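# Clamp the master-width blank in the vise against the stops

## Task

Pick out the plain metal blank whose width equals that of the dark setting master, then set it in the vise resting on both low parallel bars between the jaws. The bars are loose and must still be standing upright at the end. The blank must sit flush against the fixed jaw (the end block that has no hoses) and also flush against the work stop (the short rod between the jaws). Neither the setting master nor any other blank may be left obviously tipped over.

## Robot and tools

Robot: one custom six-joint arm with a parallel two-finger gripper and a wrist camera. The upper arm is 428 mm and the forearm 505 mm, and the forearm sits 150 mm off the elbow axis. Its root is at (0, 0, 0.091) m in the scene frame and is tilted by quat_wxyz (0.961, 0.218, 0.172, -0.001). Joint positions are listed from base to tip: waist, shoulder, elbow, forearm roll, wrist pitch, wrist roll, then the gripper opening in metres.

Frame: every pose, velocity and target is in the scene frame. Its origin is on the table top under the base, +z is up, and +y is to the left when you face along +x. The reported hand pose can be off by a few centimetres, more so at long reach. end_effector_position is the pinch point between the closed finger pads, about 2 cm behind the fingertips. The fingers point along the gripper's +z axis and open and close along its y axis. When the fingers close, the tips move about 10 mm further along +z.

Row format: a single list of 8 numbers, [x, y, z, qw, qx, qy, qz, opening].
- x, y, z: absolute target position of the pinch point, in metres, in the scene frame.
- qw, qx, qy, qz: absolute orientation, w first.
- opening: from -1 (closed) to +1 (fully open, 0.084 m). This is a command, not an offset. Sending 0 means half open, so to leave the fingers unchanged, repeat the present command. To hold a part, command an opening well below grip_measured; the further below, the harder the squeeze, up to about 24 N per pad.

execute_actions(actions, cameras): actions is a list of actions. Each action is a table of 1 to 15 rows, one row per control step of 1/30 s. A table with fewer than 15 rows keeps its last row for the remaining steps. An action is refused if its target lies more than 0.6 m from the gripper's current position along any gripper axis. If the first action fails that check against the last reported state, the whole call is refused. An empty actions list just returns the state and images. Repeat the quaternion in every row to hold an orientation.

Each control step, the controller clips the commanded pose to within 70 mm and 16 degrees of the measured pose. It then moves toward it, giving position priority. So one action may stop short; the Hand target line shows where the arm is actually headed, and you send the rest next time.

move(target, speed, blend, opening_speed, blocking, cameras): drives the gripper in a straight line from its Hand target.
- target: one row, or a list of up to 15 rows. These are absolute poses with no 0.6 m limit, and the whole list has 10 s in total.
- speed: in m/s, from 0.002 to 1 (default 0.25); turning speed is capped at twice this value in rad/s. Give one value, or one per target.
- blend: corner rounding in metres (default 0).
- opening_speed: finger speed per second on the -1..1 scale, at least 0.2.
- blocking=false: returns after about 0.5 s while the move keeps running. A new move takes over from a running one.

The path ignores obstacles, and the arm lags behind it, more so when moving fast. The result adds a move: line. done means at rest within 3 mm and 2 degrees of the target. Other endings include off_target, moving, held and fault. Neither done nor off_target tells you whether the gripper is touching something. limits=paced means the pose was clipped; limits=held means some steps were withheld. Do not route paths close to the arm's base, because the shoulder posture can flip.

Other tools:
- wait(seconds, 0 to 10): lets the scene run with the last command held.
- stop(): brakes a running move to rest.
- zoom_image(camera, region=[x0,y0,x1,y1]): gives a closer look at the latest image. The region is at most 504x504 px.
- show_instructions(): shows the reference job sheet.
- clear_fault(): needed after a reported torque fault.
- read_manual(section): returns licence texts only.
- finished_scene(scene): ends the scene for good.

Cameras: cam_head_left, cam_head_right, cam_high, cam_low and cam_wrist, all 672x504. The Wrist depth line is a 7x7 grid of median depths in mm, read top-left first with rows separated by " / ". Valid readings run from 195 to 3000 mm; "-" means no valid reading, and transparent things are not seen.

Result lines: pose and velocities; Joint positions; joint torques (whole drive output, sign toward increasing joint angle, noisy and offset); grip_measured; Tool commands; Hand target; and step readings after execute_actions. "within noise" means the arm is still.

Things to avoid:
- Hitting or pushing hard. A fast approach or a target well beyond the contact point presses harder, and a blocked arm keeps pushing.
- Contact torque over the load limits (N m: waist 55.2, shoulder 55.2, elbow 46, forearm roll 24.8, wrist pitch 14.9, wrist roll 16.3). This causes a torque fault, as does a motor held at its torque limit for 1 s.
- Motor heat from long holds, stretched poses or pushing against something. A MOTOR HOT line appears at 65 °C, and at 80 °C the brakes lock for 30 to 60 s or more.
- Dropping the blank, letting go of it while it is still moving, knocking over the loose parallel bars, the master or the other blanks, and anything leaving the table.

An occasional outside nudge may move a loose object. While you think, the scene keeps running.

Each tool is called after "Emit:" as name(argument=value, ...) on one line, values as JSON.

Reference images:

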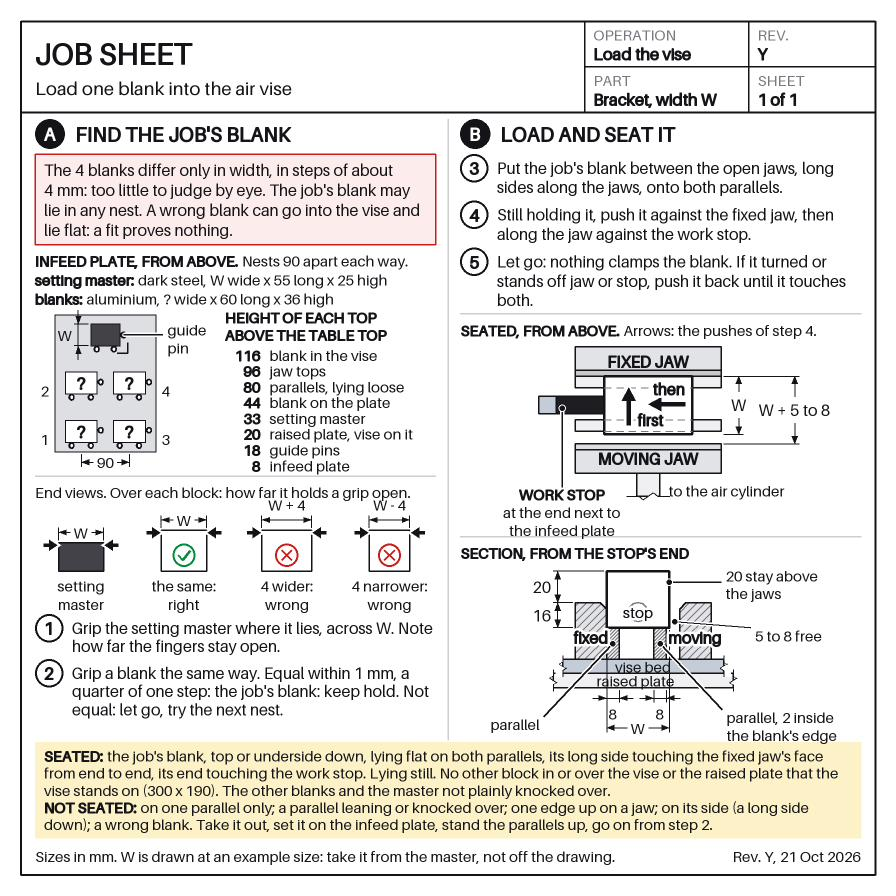

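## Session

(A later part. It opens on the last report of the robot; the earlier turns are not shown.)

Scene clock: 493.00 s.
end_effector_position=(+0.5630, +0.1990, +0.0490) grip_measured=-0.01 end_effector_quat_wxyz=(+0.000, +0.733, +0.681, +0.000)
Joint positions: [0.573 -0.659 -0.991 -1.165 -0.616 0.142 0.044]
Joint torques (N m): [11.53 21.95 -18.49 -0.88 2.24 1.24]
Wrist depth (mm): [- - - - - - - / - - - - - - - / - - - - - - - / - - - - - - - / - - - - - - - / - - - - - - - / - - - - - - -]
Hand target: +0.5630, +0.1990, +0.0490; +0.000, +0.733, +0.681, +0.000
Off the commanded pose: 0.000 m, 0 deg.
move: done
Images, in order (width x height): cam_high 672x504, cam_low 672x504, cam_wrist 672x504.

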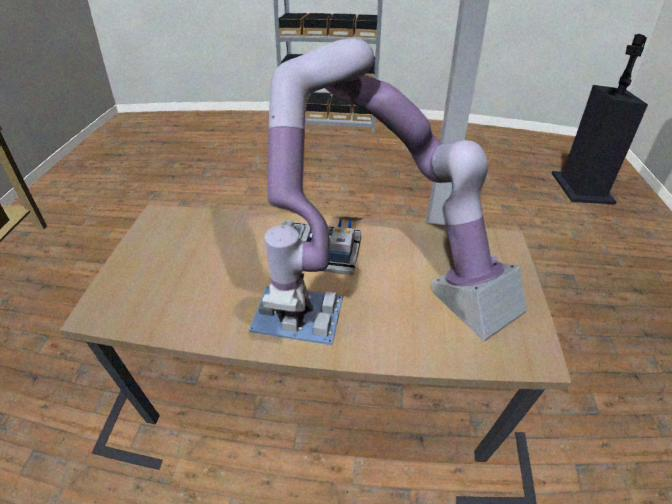

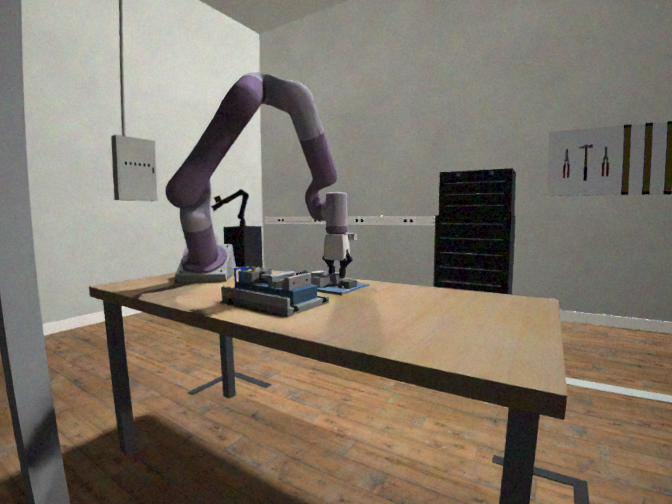

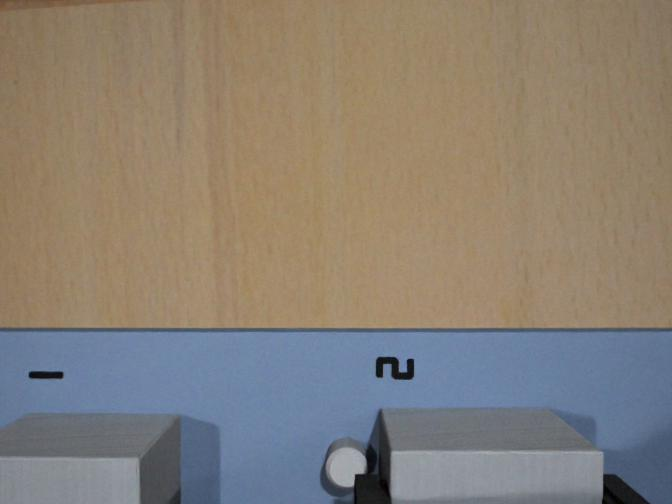

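Emit:
move(target=[0.563, 0.199, 0.25, 0.0, 0.7325, 0.6807, 0.0, -0.6], speed=0.12, cameras=["all"])

Emit:
zoom_image(camera="cam_low", region=[300, 180, 380, 260])

Emit:
zoom_image(camera="cam_high", region=[240, 180, 340, 280])

Scene clock: 516.90 s.
end_effector_position=(+0.5630, +0.1990, +0.2499) grip_measured=-0.01 end_effector_quat_wxyz=(+0.000, +0.733, +0.681, +0.000)
Joint positions: [0.762 -0.359 -0.986 -0.78 -0.855 -0.146 0.043]
Joint torques (N m): [19.73 41.12 -33.68 2.03 -2.61 -1.29]
Wrist depth (mm): [1121 1130 1125 1123 1121 1126 1118 / 1128 1121 1126 1126 1126 1121 378 / 380 380 379 379 379 379 379 / 380 380 380 380 380 380 380 / 381 381 372 372 373 372 381 / 382 381 337 373 373 372 381 / 382 382 - - - - 382]
Hand target: +0.5630, +0.1990, +0.2500; +0.000, +0.733, +0.681, +0.000
Off the commanded pose: 0.000 m, 0 deg.
move: done

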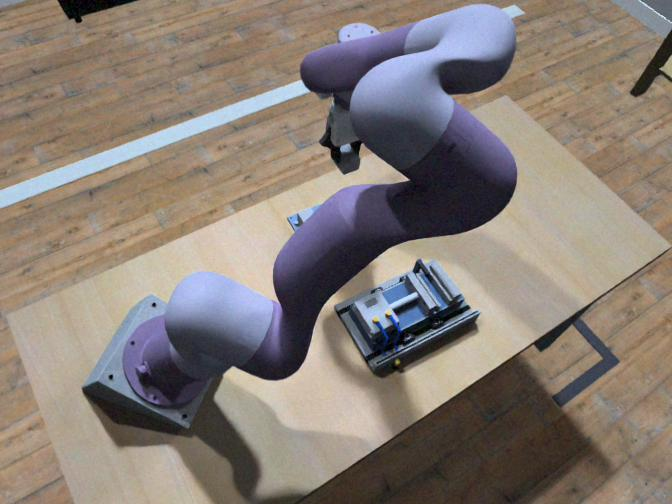

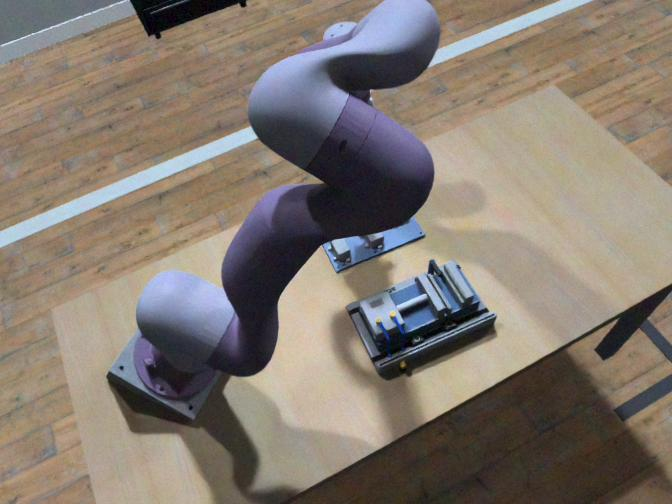

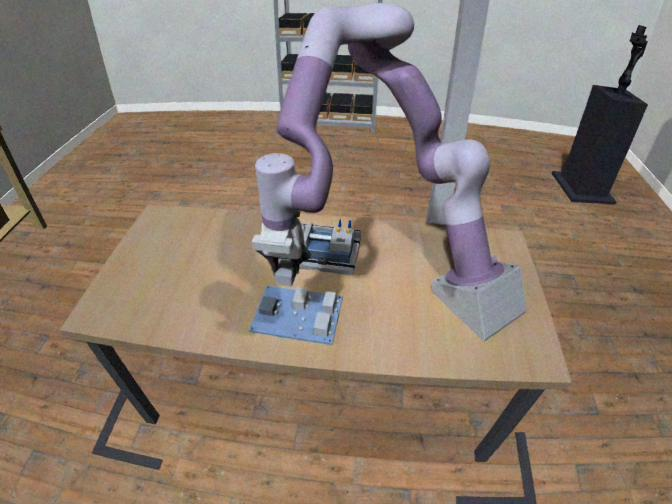

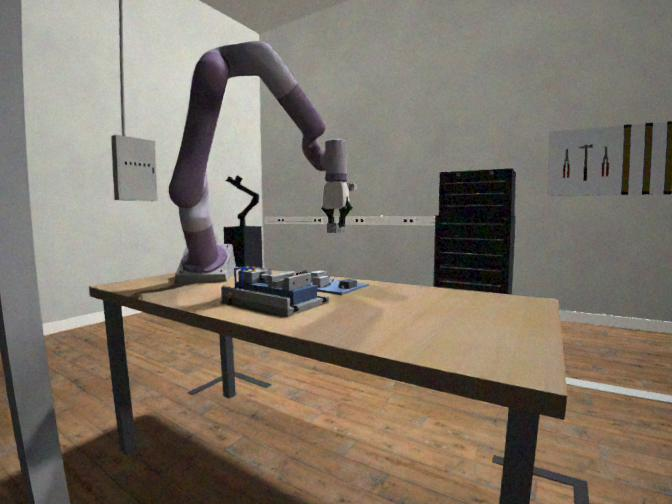

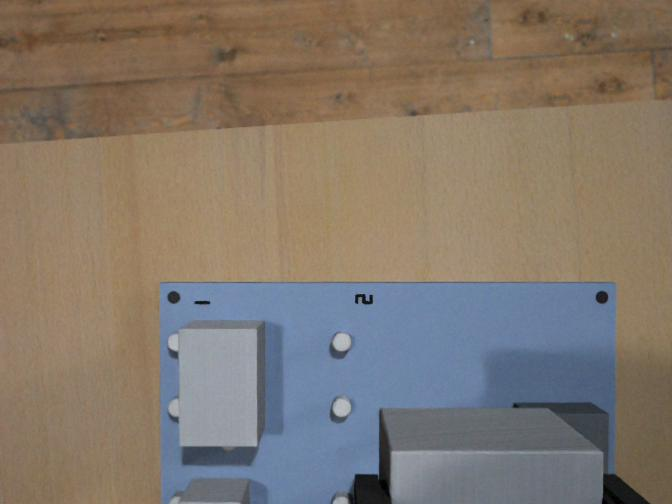

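Scaled by 6.300 from the camera's 672x504 image, which has a finer 960x720 frame.

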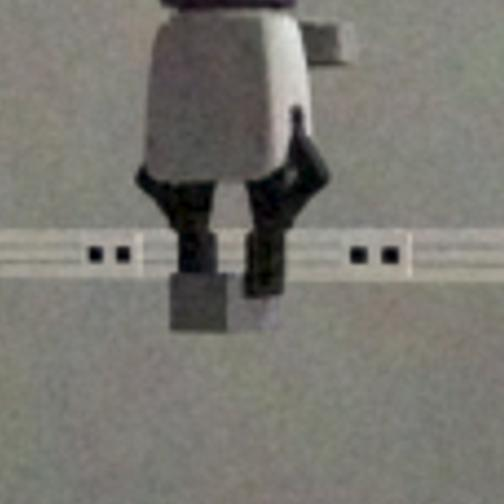

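Scaled by 5.040 from the camera's 672x504 image, which has a finer 960x720 frame.

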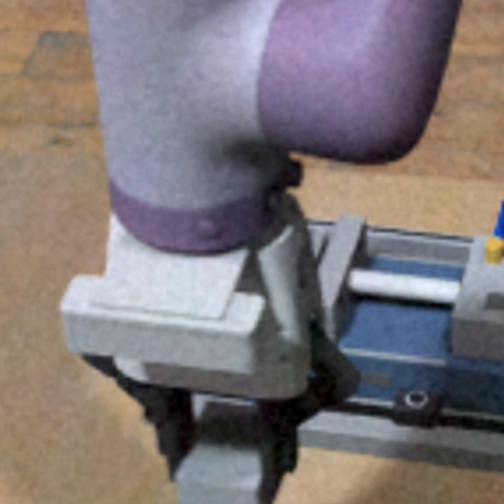

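Emit:
move(target=[0.60, -0.20, 0.30, 0.0, 0.7325, 0.6807, 0.0, -0.6], speed=0.25, cameras=["all"])

Emit:
zoom_image(camera="cam_wrist", region=[270, 130, 520, 420])

Scene clock: 579.60 s.
end_effector_position=(+0.6000, -0.2000, +0.3000) grip_measured=-0.01 end_effector_quat_wxyz=(+0.000, +0.733, +0.681, +0.000)
Joint positions: [0.137 0.262 -0.806 -0.644 -0.871 -0.988 0.043]
Joint torques (N m): [0.05 33.61 -35.67 2.11 2.61 -1.31]
Wrist depth (mm): [430 429 428 428 429 427 427 / 429 430 429 429 429 429 429 / 371 371 370 370 350 429 428 / 335 339 351 335 371 429 429 / 336 344 371 335 371 429 431 / 383 383 412 412 411 431 432 / 434 434 - - - - 432]
Hand target: +0.6000, -0.2000, +0.3000; +0.000, +0.733, +0.681, +0.000
Off the commanded pose: 0.000 m, 0 deg.
move: done

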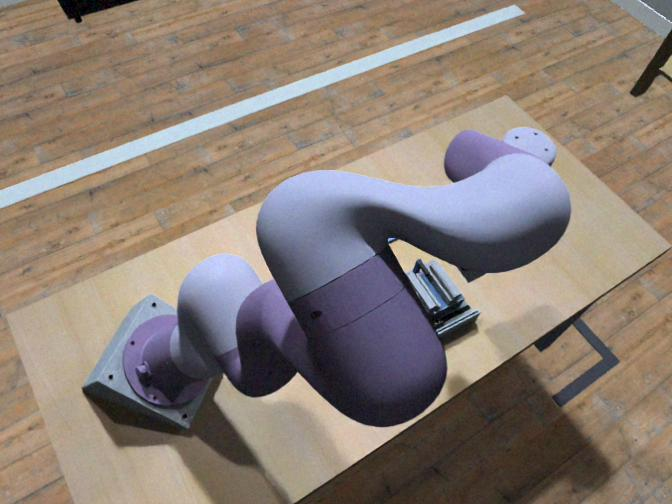

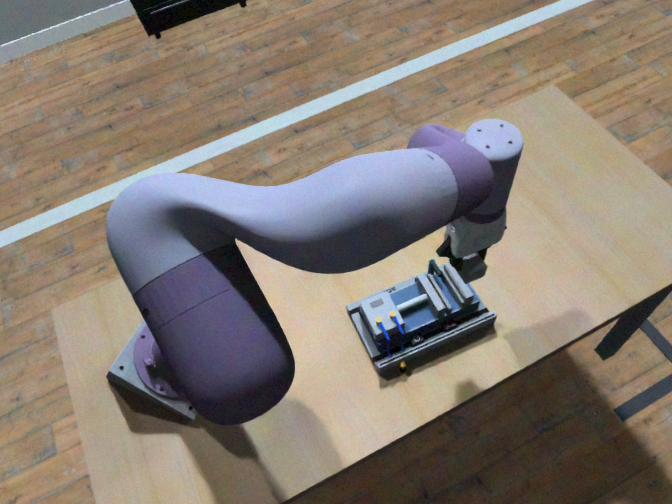

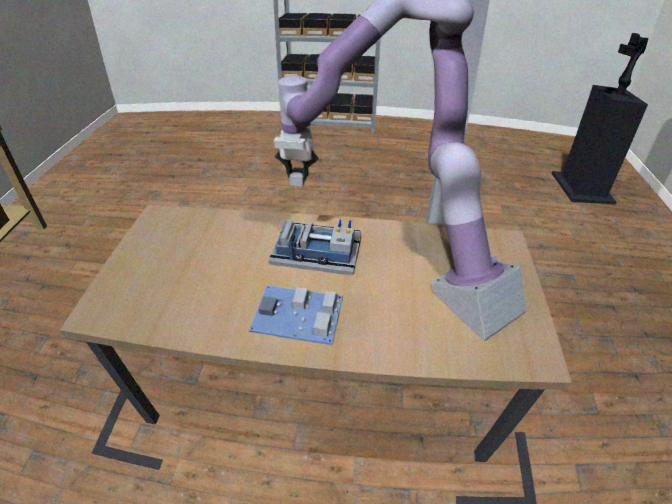

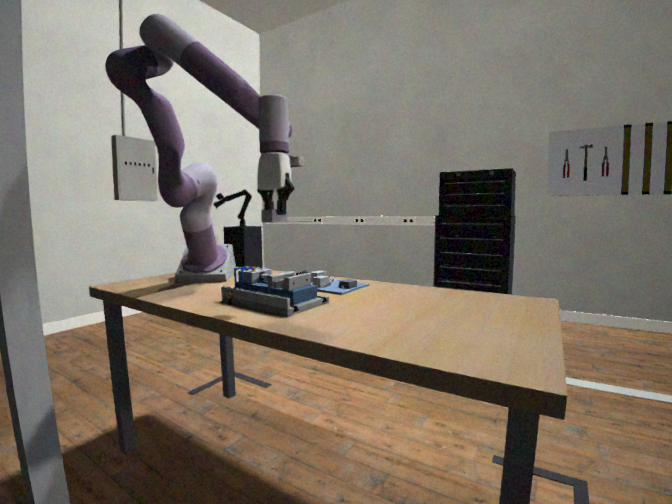

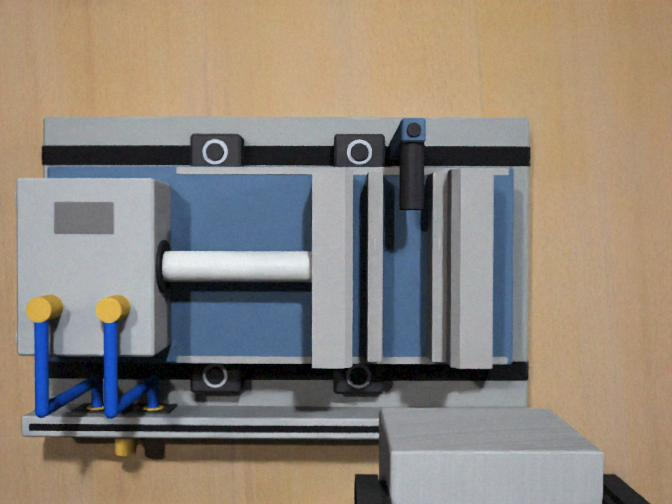

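Scaled by 1.738 from the camera's 672x504 image, which has a finer 960x720 frame.

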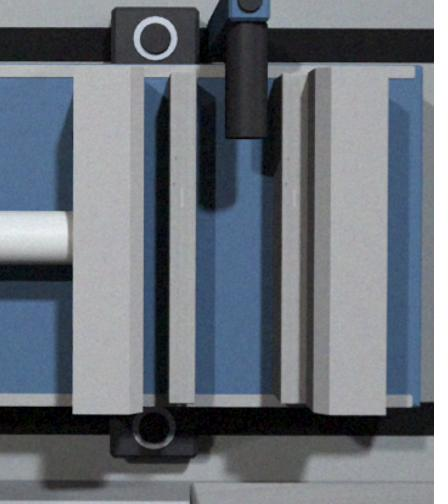

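Emit:
zoom_image(camera="cam_wrist", region=[300, 150, 520, 380])

Emit:
zoom_image(camera="cam_wrist", region=[360, 100, 480, 230])

Scaled by 2.191 from the camera's 672x504 image, which has a finer 960x720 frame.

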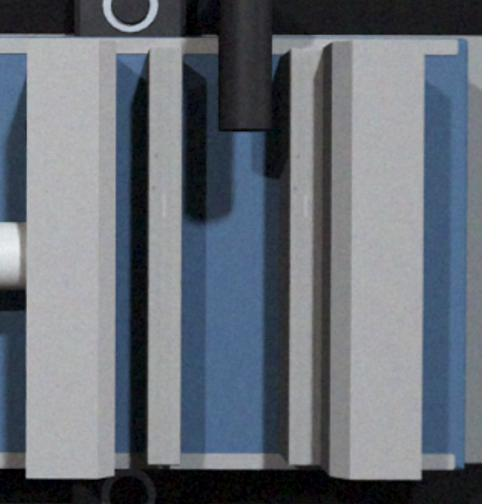

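Scaled by 3.877 from the camera's 672x504 image, which has a finer 960x720 frame.

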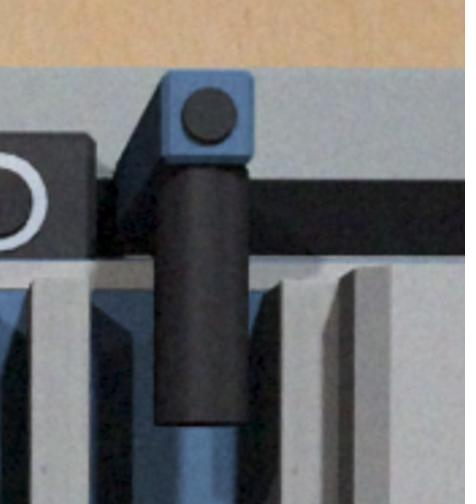

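Emit:
move(target=[[0.603, -0.149, 0.22, 0.0, 0.7325, 0.6807, 0.0, -0.6], [0.603, -0.149, 0.147, 0.0, 0.7325, 0.6807, 0.0, -0.6]], speed=[0.15, 0.08], cameras=["all"])

Emit:
zoom_image(camera="cam_wrist", region=[250, 250, 650, 504])

Scene clock: 679.40 s.
end_effector_position=(+0.6030, -0.1490, +0.1471) grip_measured=-0.01 end_effector_quat_wxyz=(+0.000, +0.733, +0.681, +0.000)
Joint positions: [0.082 -0.023 -0.754 -0.91 -0.597 -0.681 0.043]
Joint torques (N m): [2.53 15.58 -28.87 -0.87 2.76 1.35]
Wrist depth (mm): [276 276 276 276 276 276 276 / 277 277 277 276 276 277 276 / 278 277 258 277 277 277 276 / 258 241 257 241 - 256 257 / 218 218 218 - 198 198 258 / 212 219 218 - 218 218 278 / - 197 196 - - - 278]
Hand target: +0.6030, -0.1490, +0.1470; +0.000, +0.733, +0.681, +0.000
Off the commanded pose: 0.000 m, 0 deg.
move: done

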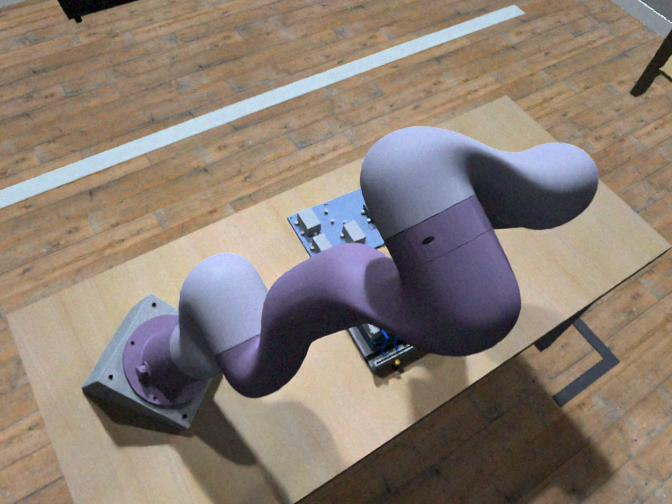

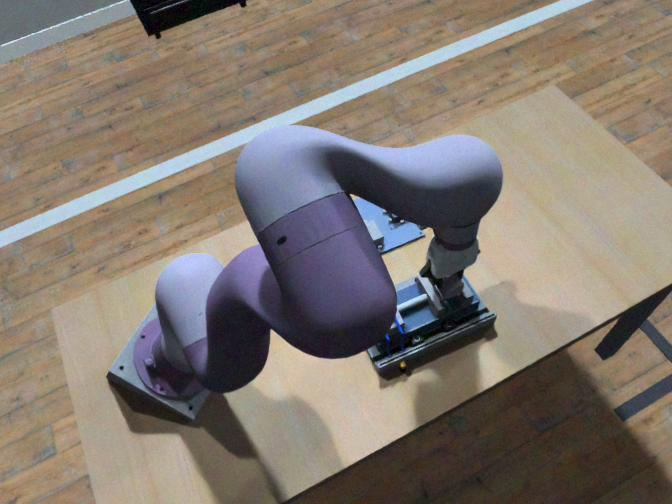

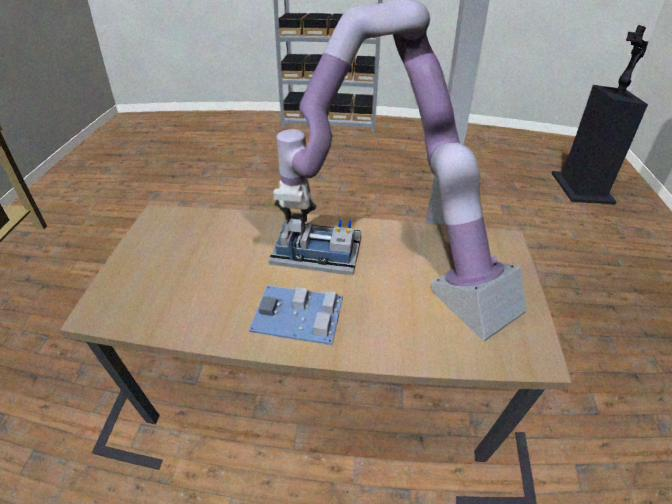

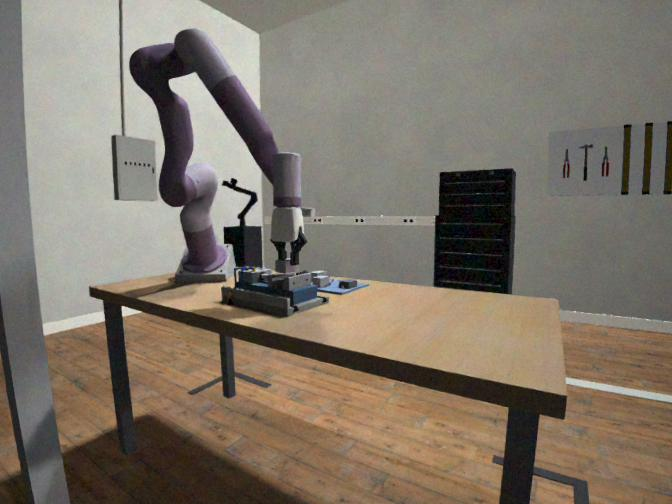

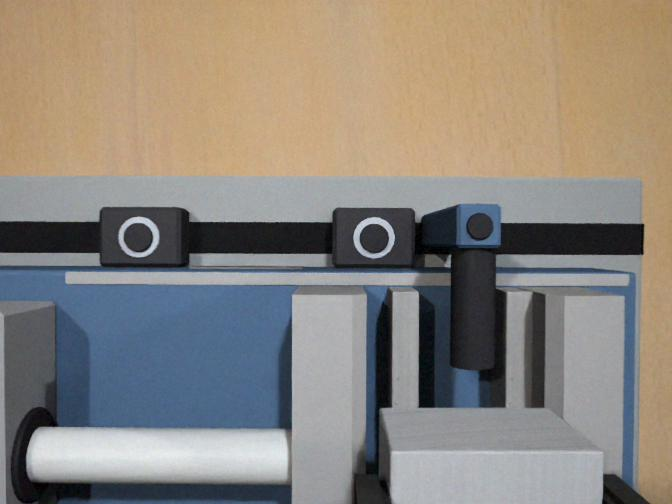

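Scaled by 1.260 from the camera's 672x504 image, which has a finer 960x720 frame.

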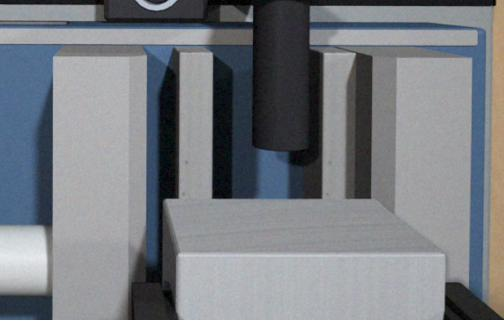

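Emit:
zoom_image(camera="cam_wrist", region=[280, 270, 460, 504])

Emit:
zoom_image(camera="cam_wrist", region=[460, 270, 650, 504])

Scaled by 2.154 from the camera's 672x504 image, which has a finer 960x720 frame.

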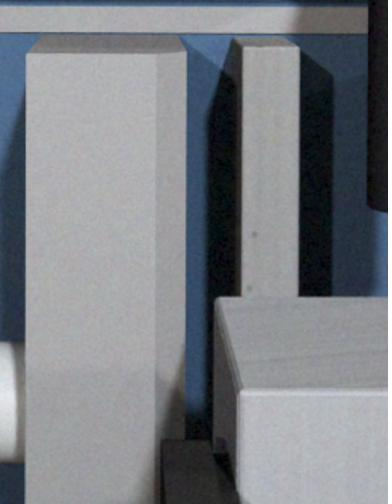

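Scaled by 2.154 from the camera's 672x504 image, which has a finer 960x720 frame.

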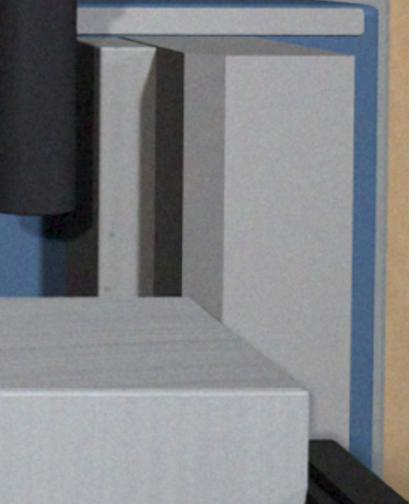

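Emit:
move(target=[0.603, -0.149, 0.126, 0.0, 0.7325, 0.6807, 0.0, -0.6], speed=0.04, cameras=["cam_wrist", "cam_high", "cam_head_right"])

Emit:
zoom_image(camera="cam_wrist", region=[280, 300, 650, 504])

Scene clock: 775.70 s.
end_effector_position=(+0.6030, -0.1490, +0.1261) grip_measured=-0.01 end_effector_quat_wxyz=(+0.000, +0.733, +0.681, +0.000)
Joint positions: [0.062 -0.064 -0.756 -0.961 -0.564 -0.639 0.043]
Joint torques (N m): [3.51 16.26 -27.31 -1.06 2.72 1.38]
Wrist depth (mm): [256 256 255 255 255 255 255 / 256 256 256 256 256 255 255 / 256 236 256 256 256 236 256 / 237 221 237 219 - 236 236 / 197 197 197 - - - 237 / 198 198 198 - - - - / - 198 - - - - -]
Hand target: +0.6030, -0.1490, +0.1260; +0.000, +0.733, +0.681, +0.000
Off the commanded pose: 0.000 m, 0 deg.
move: done
Images, in order (width x height): cam_head_right 672x504, cam_high 672x504, cam_wrist 672x504.

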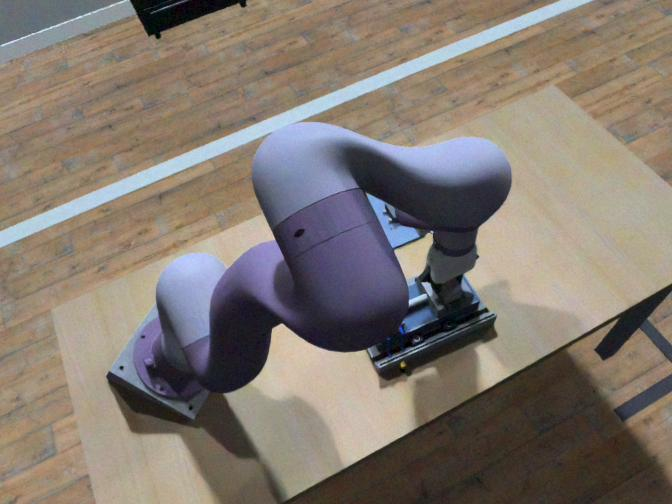

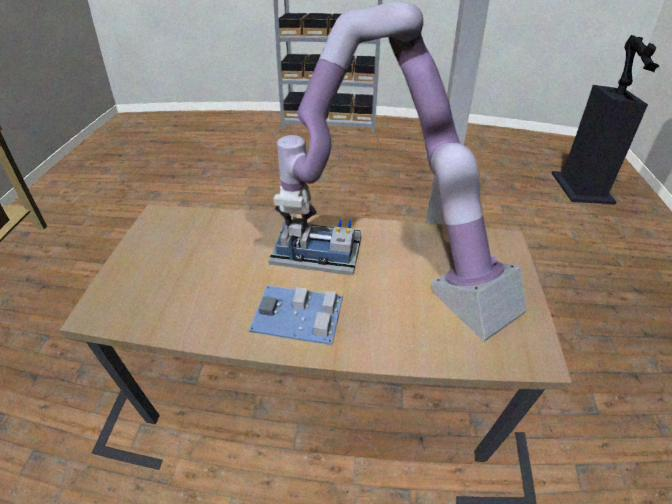

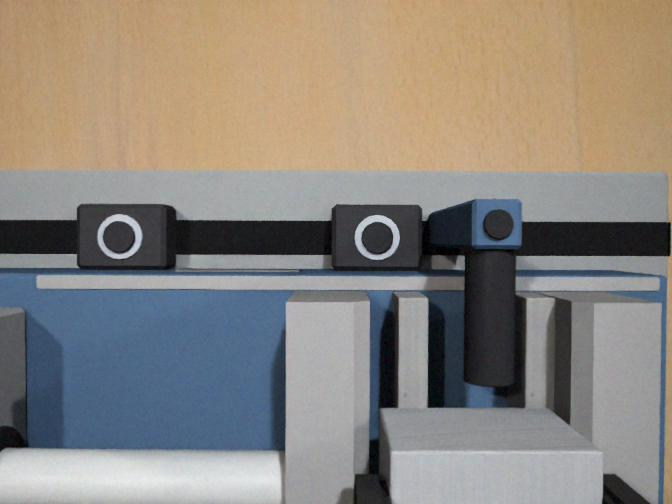

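Scaled by 1.362 from the camera's 672x504 image, which has a finer 960x720 frame.

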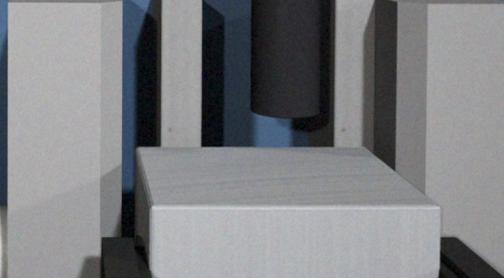

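Emit:
move(target=[0.605, -0.1491, 0.126, 0.0, 0.7325, 0.6807, 0.0, -0.6], speed=0.01, cameras=["cam_wrist"])

Emit:
zoom_image(camera="cam_wrist", region=[460, 300, 650, 504])

Scene clock: 782.50 s.
end_effector_position=(+0.6049, -0.1491, +0.1260) grip_measured=-0.01 end_effector_quat_wxyz=(+0.000, +0.733, +0.681, +0.000)
Joint positions: [0.061 -0.067 -0.761 -0.959 -0.564 -0.642 0.043]
Joint torques (N m): [3.3 15.65 -28.97 1.99 -2.54 -1.36]
Wrist depth (mm): [256 255 255 255 255 255 255 / 256 256 256 255 255 255 255 / 256 236 256 256 256 236 255 / 222 220 236 220 - 236 236 / 197 197 197 197 - - 197 / 197 197 198 - - - 257 / - 198 - - - - 257]
Hand target: +0.6050, -0.1491, +0.1260; +0.000, +0.733, +0.681, +0.000
Off the commanded pose: 0.000 m, 0 deg.
move: done
Images, in order (width x height): cam_wrist 672x504.

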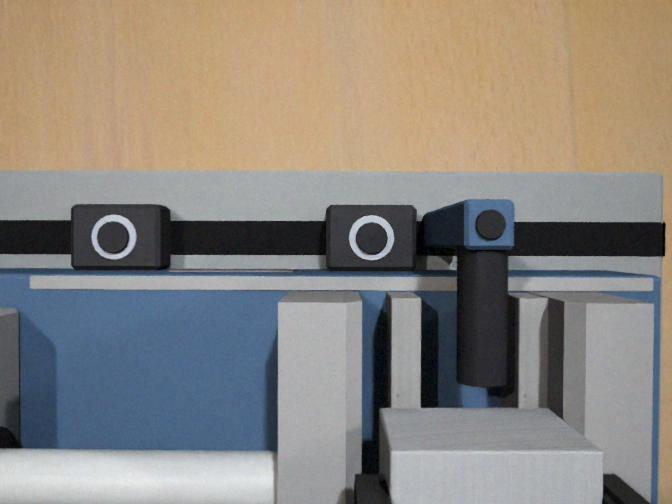

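Scaled by 2.471 from the camera's 672x504 image, which has a finer 960x720 frame.

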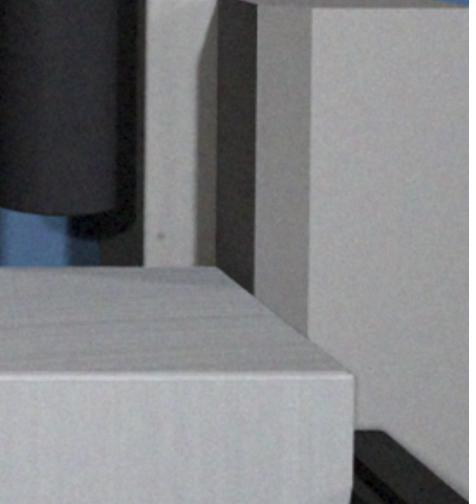

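Emit:
execute_actions(actions=[[[0.6055, -0.14915, 0.126, 0.0, 0.7325, 0.6807, 0.0, -0.6]]], cameras=["cam_wrist"])

Emit:
zoom_image(camera="cam_wrist", region=[460, 300, 650, 504])

Scene clock: 808.17 s.
end_effector_position=(+0.6055, -0.1492, +0.1260) grip_measured=-0.01 end_effector_quat_wxyz=(+0.000, +0.733, +0.681, +0.000)
Joint positions: [0.061 -0.068 -0.762 -0.958 -0.565 -0.643 0.043]
Joint torques (N m): [2.57 16.58 -27.17 1.78 -2.47 -1.34]
Wrist depth (mm): [255 255 255 255 255 255 254 / 256 256 256 256 255 255 255 / 256 236 256 256 255 236 255 / 221 220 236 220 - 236 236 / 197 197 197 197 - - 197 / 197 197 197 - - - 257 / - 198 - - - - 257]
Hand target: +0.6055, -0.1491, +0.1260; +0.000, +0.733, +0.681, +0.000
Off the commanded pose: 0.000 m, 0 deg.
Step readings (end_effector_position):
0: (+0.6050, -0.1491, +0.1260)
1: (+0.6050, -0.1491, +0.1260)
2: (+0.6050, -0.1491, +0.1260)
4: (+0.6051, -0.1491, +0.1260)
8: (+0.6054, -0.1491, +0.1260)
15: (+0.6055, -0.1491, +0.1260)
Images, in order (width x height): cam_wrist 672x504.

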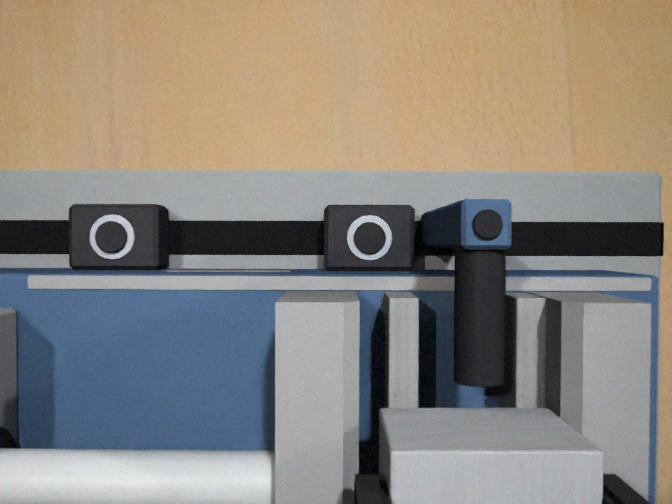

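Scaled by 2.471 from the camera's 672x504 image, which has a finer 960x720 frame.

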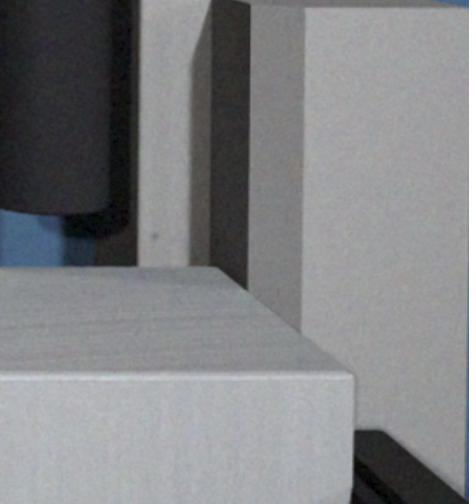

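Emit:
execute_actions(actions=[[[0.6059, -0.1492, 0.126, 0.0, 0.7325, 0.6807, 0.0, -0.6]]], cameras=["cam_wrist"])

Emit:
zoom_image(camera="cam_wrist", region=[460, 300, 650, 504])

Emit:
execute_actions(actions=[[[0.6063, -0.1492, 0.126, 0.0, 0.7325, 0.6807, 0.0, -0.6]]], cameras=["cam_wrist"])

Emit:
zoom_image(camera="cam_wrist", region=[460, 300, 650, 504])

Scene clock: 822.17 s.
end_effector_position=(+0.6059, -0.1492, +0.1260) grip_measured=-0.01 end_effector_quat_wxyz=(+0.000, +0.733, +0.681, +0.000)
Joint positions: [0.061 -0.068 -0.763 -0.957 -0.565 -0.643 0.043]
Joint torques (N m): [3.06 17.11 -27.27 1.66 -2.52 -1.43]
Wrist depth (mm): [256 255 255 255 255 255 255 / 256 256 255 256 255 255 255 / 256 237 256 256 256 236 256 / 221 220 236 220 - 236 236 / 197 197 197 197 - - 197 / 198 197 197 - 197 - 257 / - 198 - - - - 257]
Hand target: +0.6059, -0.1492, +0.1260; +0.000, +0.733, +0.681, +0.000
Off the commanded pose: 0.000 m, 0 deg.
Step readings (end_effector_position):
0: (+0.6055, -0.1492, +0.1260)
1: (+0.6055, -0.1492, +0.1260)
2: (+0.6055, -0.1491, +0.1260)
4: (+0.6056, -0.1491, +0.1260)
8: (+0.6058, -0.1492, +0.1260)
15: (+0.6059, -0.1492, +0.1260)
Images, in order (width x height): cam_wrist 672x504.

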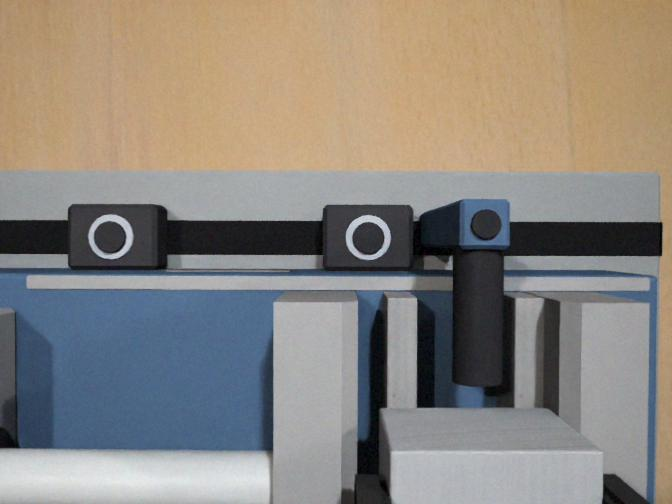

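Scaled by 2.471 from the camera's 672x504 image, which has a finer 960x720 frame.

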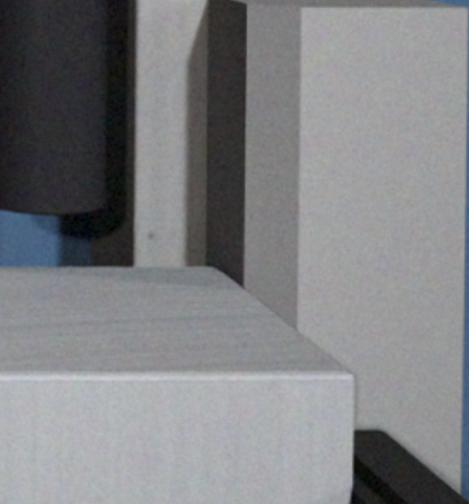

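Scene clock: 822.87 s.
end_effector_position=(+0.6063, -0.1492, +0.1260) grip_measured=-0.01 end_effector_quat_wxyz=(+0.000, +0.733, +0.681, +0.000)
Joint positions: [0.061 -0.069 -0.764 -0.957 -0.565 -0.644 0.043]
Joint torques (N m): [5.84 16.6 -27.83 1.44 -2.22 -1.44]
Wrist depth (mm): [255 255 255 255 255 255 255 / 256 256 256 256 255 255 255 / 256 236 256 256 256 236 255 / 221 220 236 220 - 236 236 / 197 197 197 197 - - 197 / 197 197 197 - 197 - 257 / - 198 - - - - 257]
Hand target: +0.6063, -0.1492, +0.1260; +0.000, +0.733, +0.681, +0.000
Off the commanded pose: 0.000 m, 0 deg.
Step readings (end_effector_position):
0: (+0.6059, -0.1492, +0.1260)
1: (+0.6059, -0.1492, +0.1260)
2: (+0.6059, -0.1492, +0.1260)
4: (+0.6061, -0.1492, +0.1260)
8: (+0.6062, -0.1492, +0.1260)
15: (+0.6063, -0.1492, +0.1260)
Images, in order (width x height): cam_wrist 672x504.

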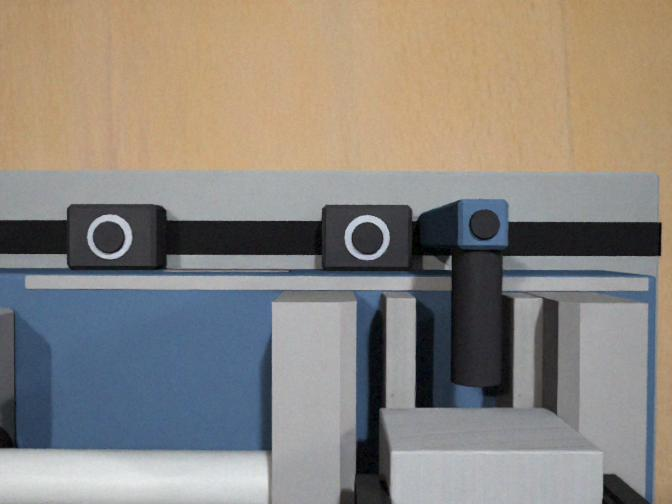

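Scaled by 2.471 from the camera's 672x504 image, which has a finer 960x720 frame.

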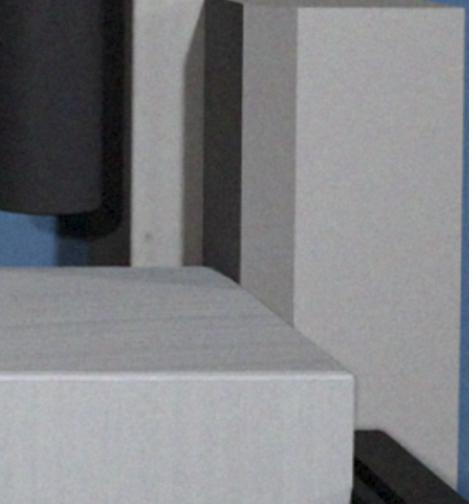

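Emit:
move(target=[[0.6057, -0.1492, 0.126, 0.0, 0.7325, 0.6807, 0.0, -0.6], [0.6062, -0.1422, 0.126, 0.0, 0.7325, 0.6807, 0.0, -0.6]], speed=[0.01, 0.02], cameras=["cam_wrist"])

Emit:
zoom_image(camera="cam_wrist", region=[460, 300, 650, 504])

Emit:
zoom_image(camera="cam_wrist", region=[340, 330, 560, 504])

Scene clock: 856.20 s.
end_effector_position=(+0.6062, -0.1423, +0.1260) grip_measured=-0.01 end_effector_quat_wxyz=(+0.000, +0.733, +0.681, +0.000)
Joint positions: [0.075 -0.075 -0.764 -0.962 -0.568 -0.625 0.043]
Joint torques (N m): [14.09 16.37 -27.7 -0.9 -2.52 1.45]
Wrist depth (mm): [256 256 255 255 255 255 255 / 256 256 256 255 255 255 255 / 256 256 256 256 256 256 256 / 237 221 236 220 - 236 236 / 197 197 197 210 197 213 214 / 197 197 197 - - - 257 / 198 198 - - - - 257]
Hand target: +0.6062, -0.1422, +0.1260; +0.000, +0.733, +0.681, +0.000
Off the commanded pose: 0.000 m, 0 deg.
move: done
Images, in order (width x height): cam_wrist 672x504.

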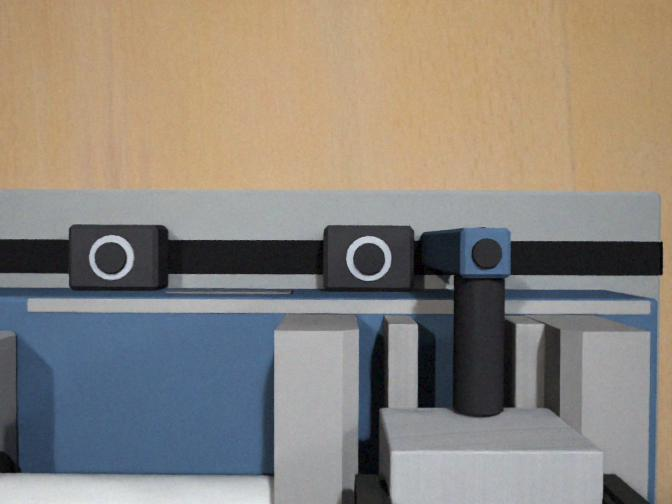

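Scaled by 2.471 from the camera's 672x504 image, which has a finer 960x720 frame.

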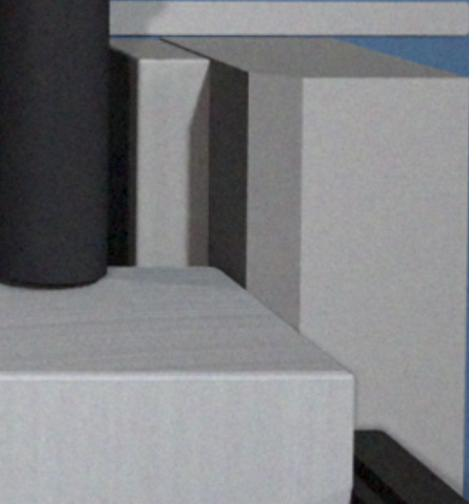

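Scaled by 2.291 from the camera's 672x504 image, which has a finer 960x720 frame.

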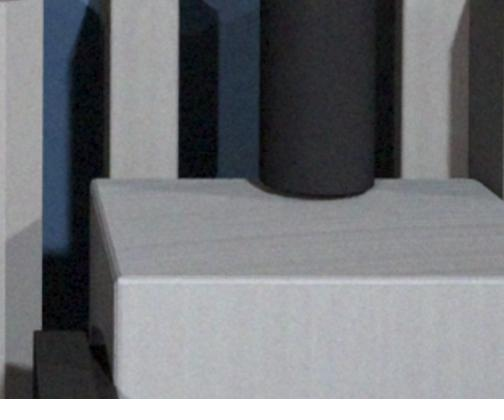

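Emit:
execute_actions(actions=[[[0.60627, -0.1413, 0.126, 0.0, 0.7325, 0.6807, 0.0, -0.6]]], cameras=["cam_wrist"])

Emit:
zoom_image(camera="cam_wrist", region=[340, 330, 560, 504])

Emit:
execute_actions(actions=[[[0.6063, -0.1408, 0.126, 0.0, 0.7325, 0.6807, 0.0, -0.6]]], cameras=["cam_wrist"])

Emit:
zoom_image(camera="cam_wrist", region=[340, 330, 560, 504])

Scene clock: 869.73 s.
end_effector_position=(+0.6063, -0.1413, +0.1260) grip_measured=-0.01 end_effector_quat_wxyz=(+0.000, +0.733, +0.681, +0.000)
Joint positions: [0.076 -0.076 -0.765 -0.963 -0.569 -0.623 0.043]
Joint torques (N m): [14.32 16.67 -27.51 -0.85 -2.47 1.38]
Wrist depth (mm): [255 255 256 255 255 255 255 / 256 256 256 256 255 255 255 / 256 256 256 256 256 255 256 / 236 221 236 221 236 236 236 / 197 197 197 197 197 225 227 / 197 197 197 - - - 257 / 198 198 - - - - 257]
Hand target: +0.6063, -0.1413, +0.1260; +0.000, +0.733, +0.681, +0.000
Off the commanded pose: 0.000 m, 0 deg.
Step readings (end_effector_position):
0: (+0.6062, -0.1422, +0.1260)
1: (+0.6062, -0.1422, +0.1260)
2: (+0.6062, -0.1421, +0.1260)
4: (+0.6062, -0.1418, +0.1260)
8: (+0.6062, -0.1414, +0.1260)
15: (+0.6062, -0.1413, +0.1260)
Images, in order (width x height): cam_wrist 672x504.

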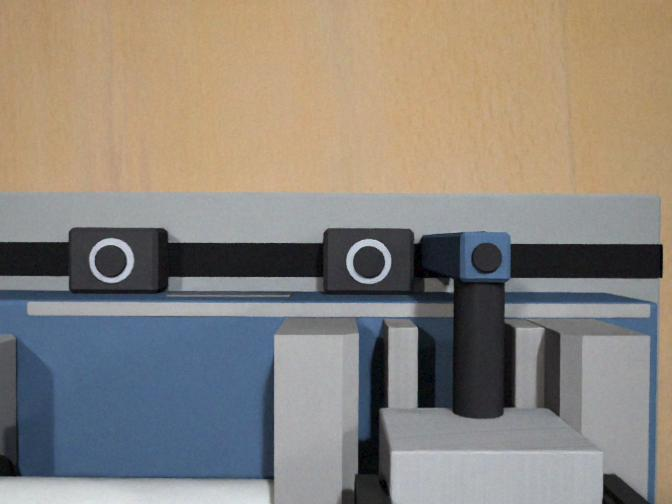

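Scaled by 2.291 from the camera's 672x504 image, which has a finer 960x720 frame.

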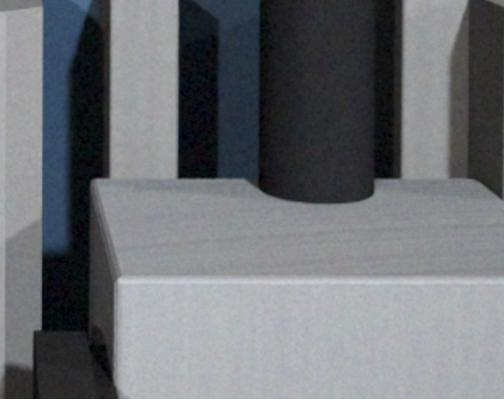

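Scene clock: 870.43 s.
end_effector_position=(+0.6063, -0.1409, +0.1260) grip_measured=-0.01 end_effector_quat_wxyz=(+0.000, +0.733, +0.681, +0.000)
Joint positions: [0.077 -0.077 -0.765 -0.963 -0.569 -0.621 0.043]
Joint torques (N m): [17.77 12.73 -22.48 -0.56 2.07 1.33]
Wrist depth (mm): [256 256 255 255 255 255 255 / 256 256 255 256 255 255 255 / 256 256 256 256 256 256 255 / 237 221 236 221 236 236 236 / 197 197 197 197 197 227 236 / 198 198 197 - - - 257 / 198 197 - - - - 257]
Hand target: +0.6063, -0.1408, +0.1260; +0.000, +0.733, +0.681, +0.000
Off the commanded pose: 0.000 m, 0 deg.
Step readings (end_effector_position):
0: (+0.6063, -0.1413, +0.1260)
1: (+0.6063, -0.1413, +0.1260)
2: (+0.6063, -0.1412, +0.1260)
4: (+0.6063, -0.1411, +0.1260)
8: (+0.6063, -0.1410, +0.1260)
15: (+0.6063, -0.1409, +0.1260)
Images, in order (width x height): cam_wrist 672x504.

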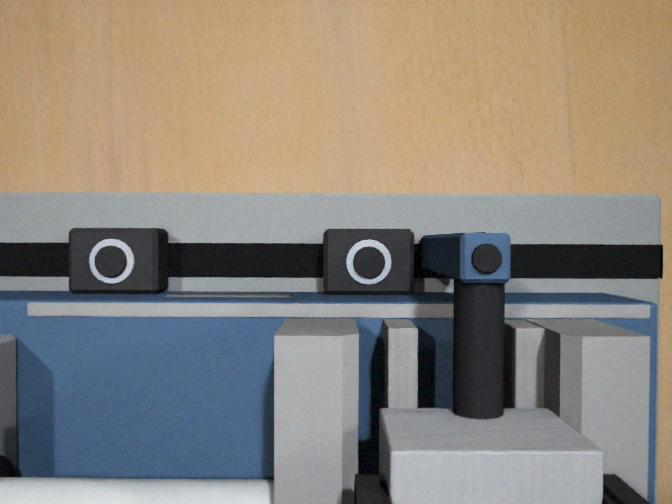

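Scaled by 2.291 from the camera's 672x504 image, which has a finer 960x720 frame.

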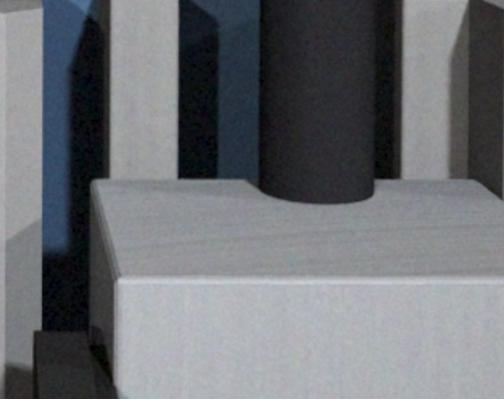

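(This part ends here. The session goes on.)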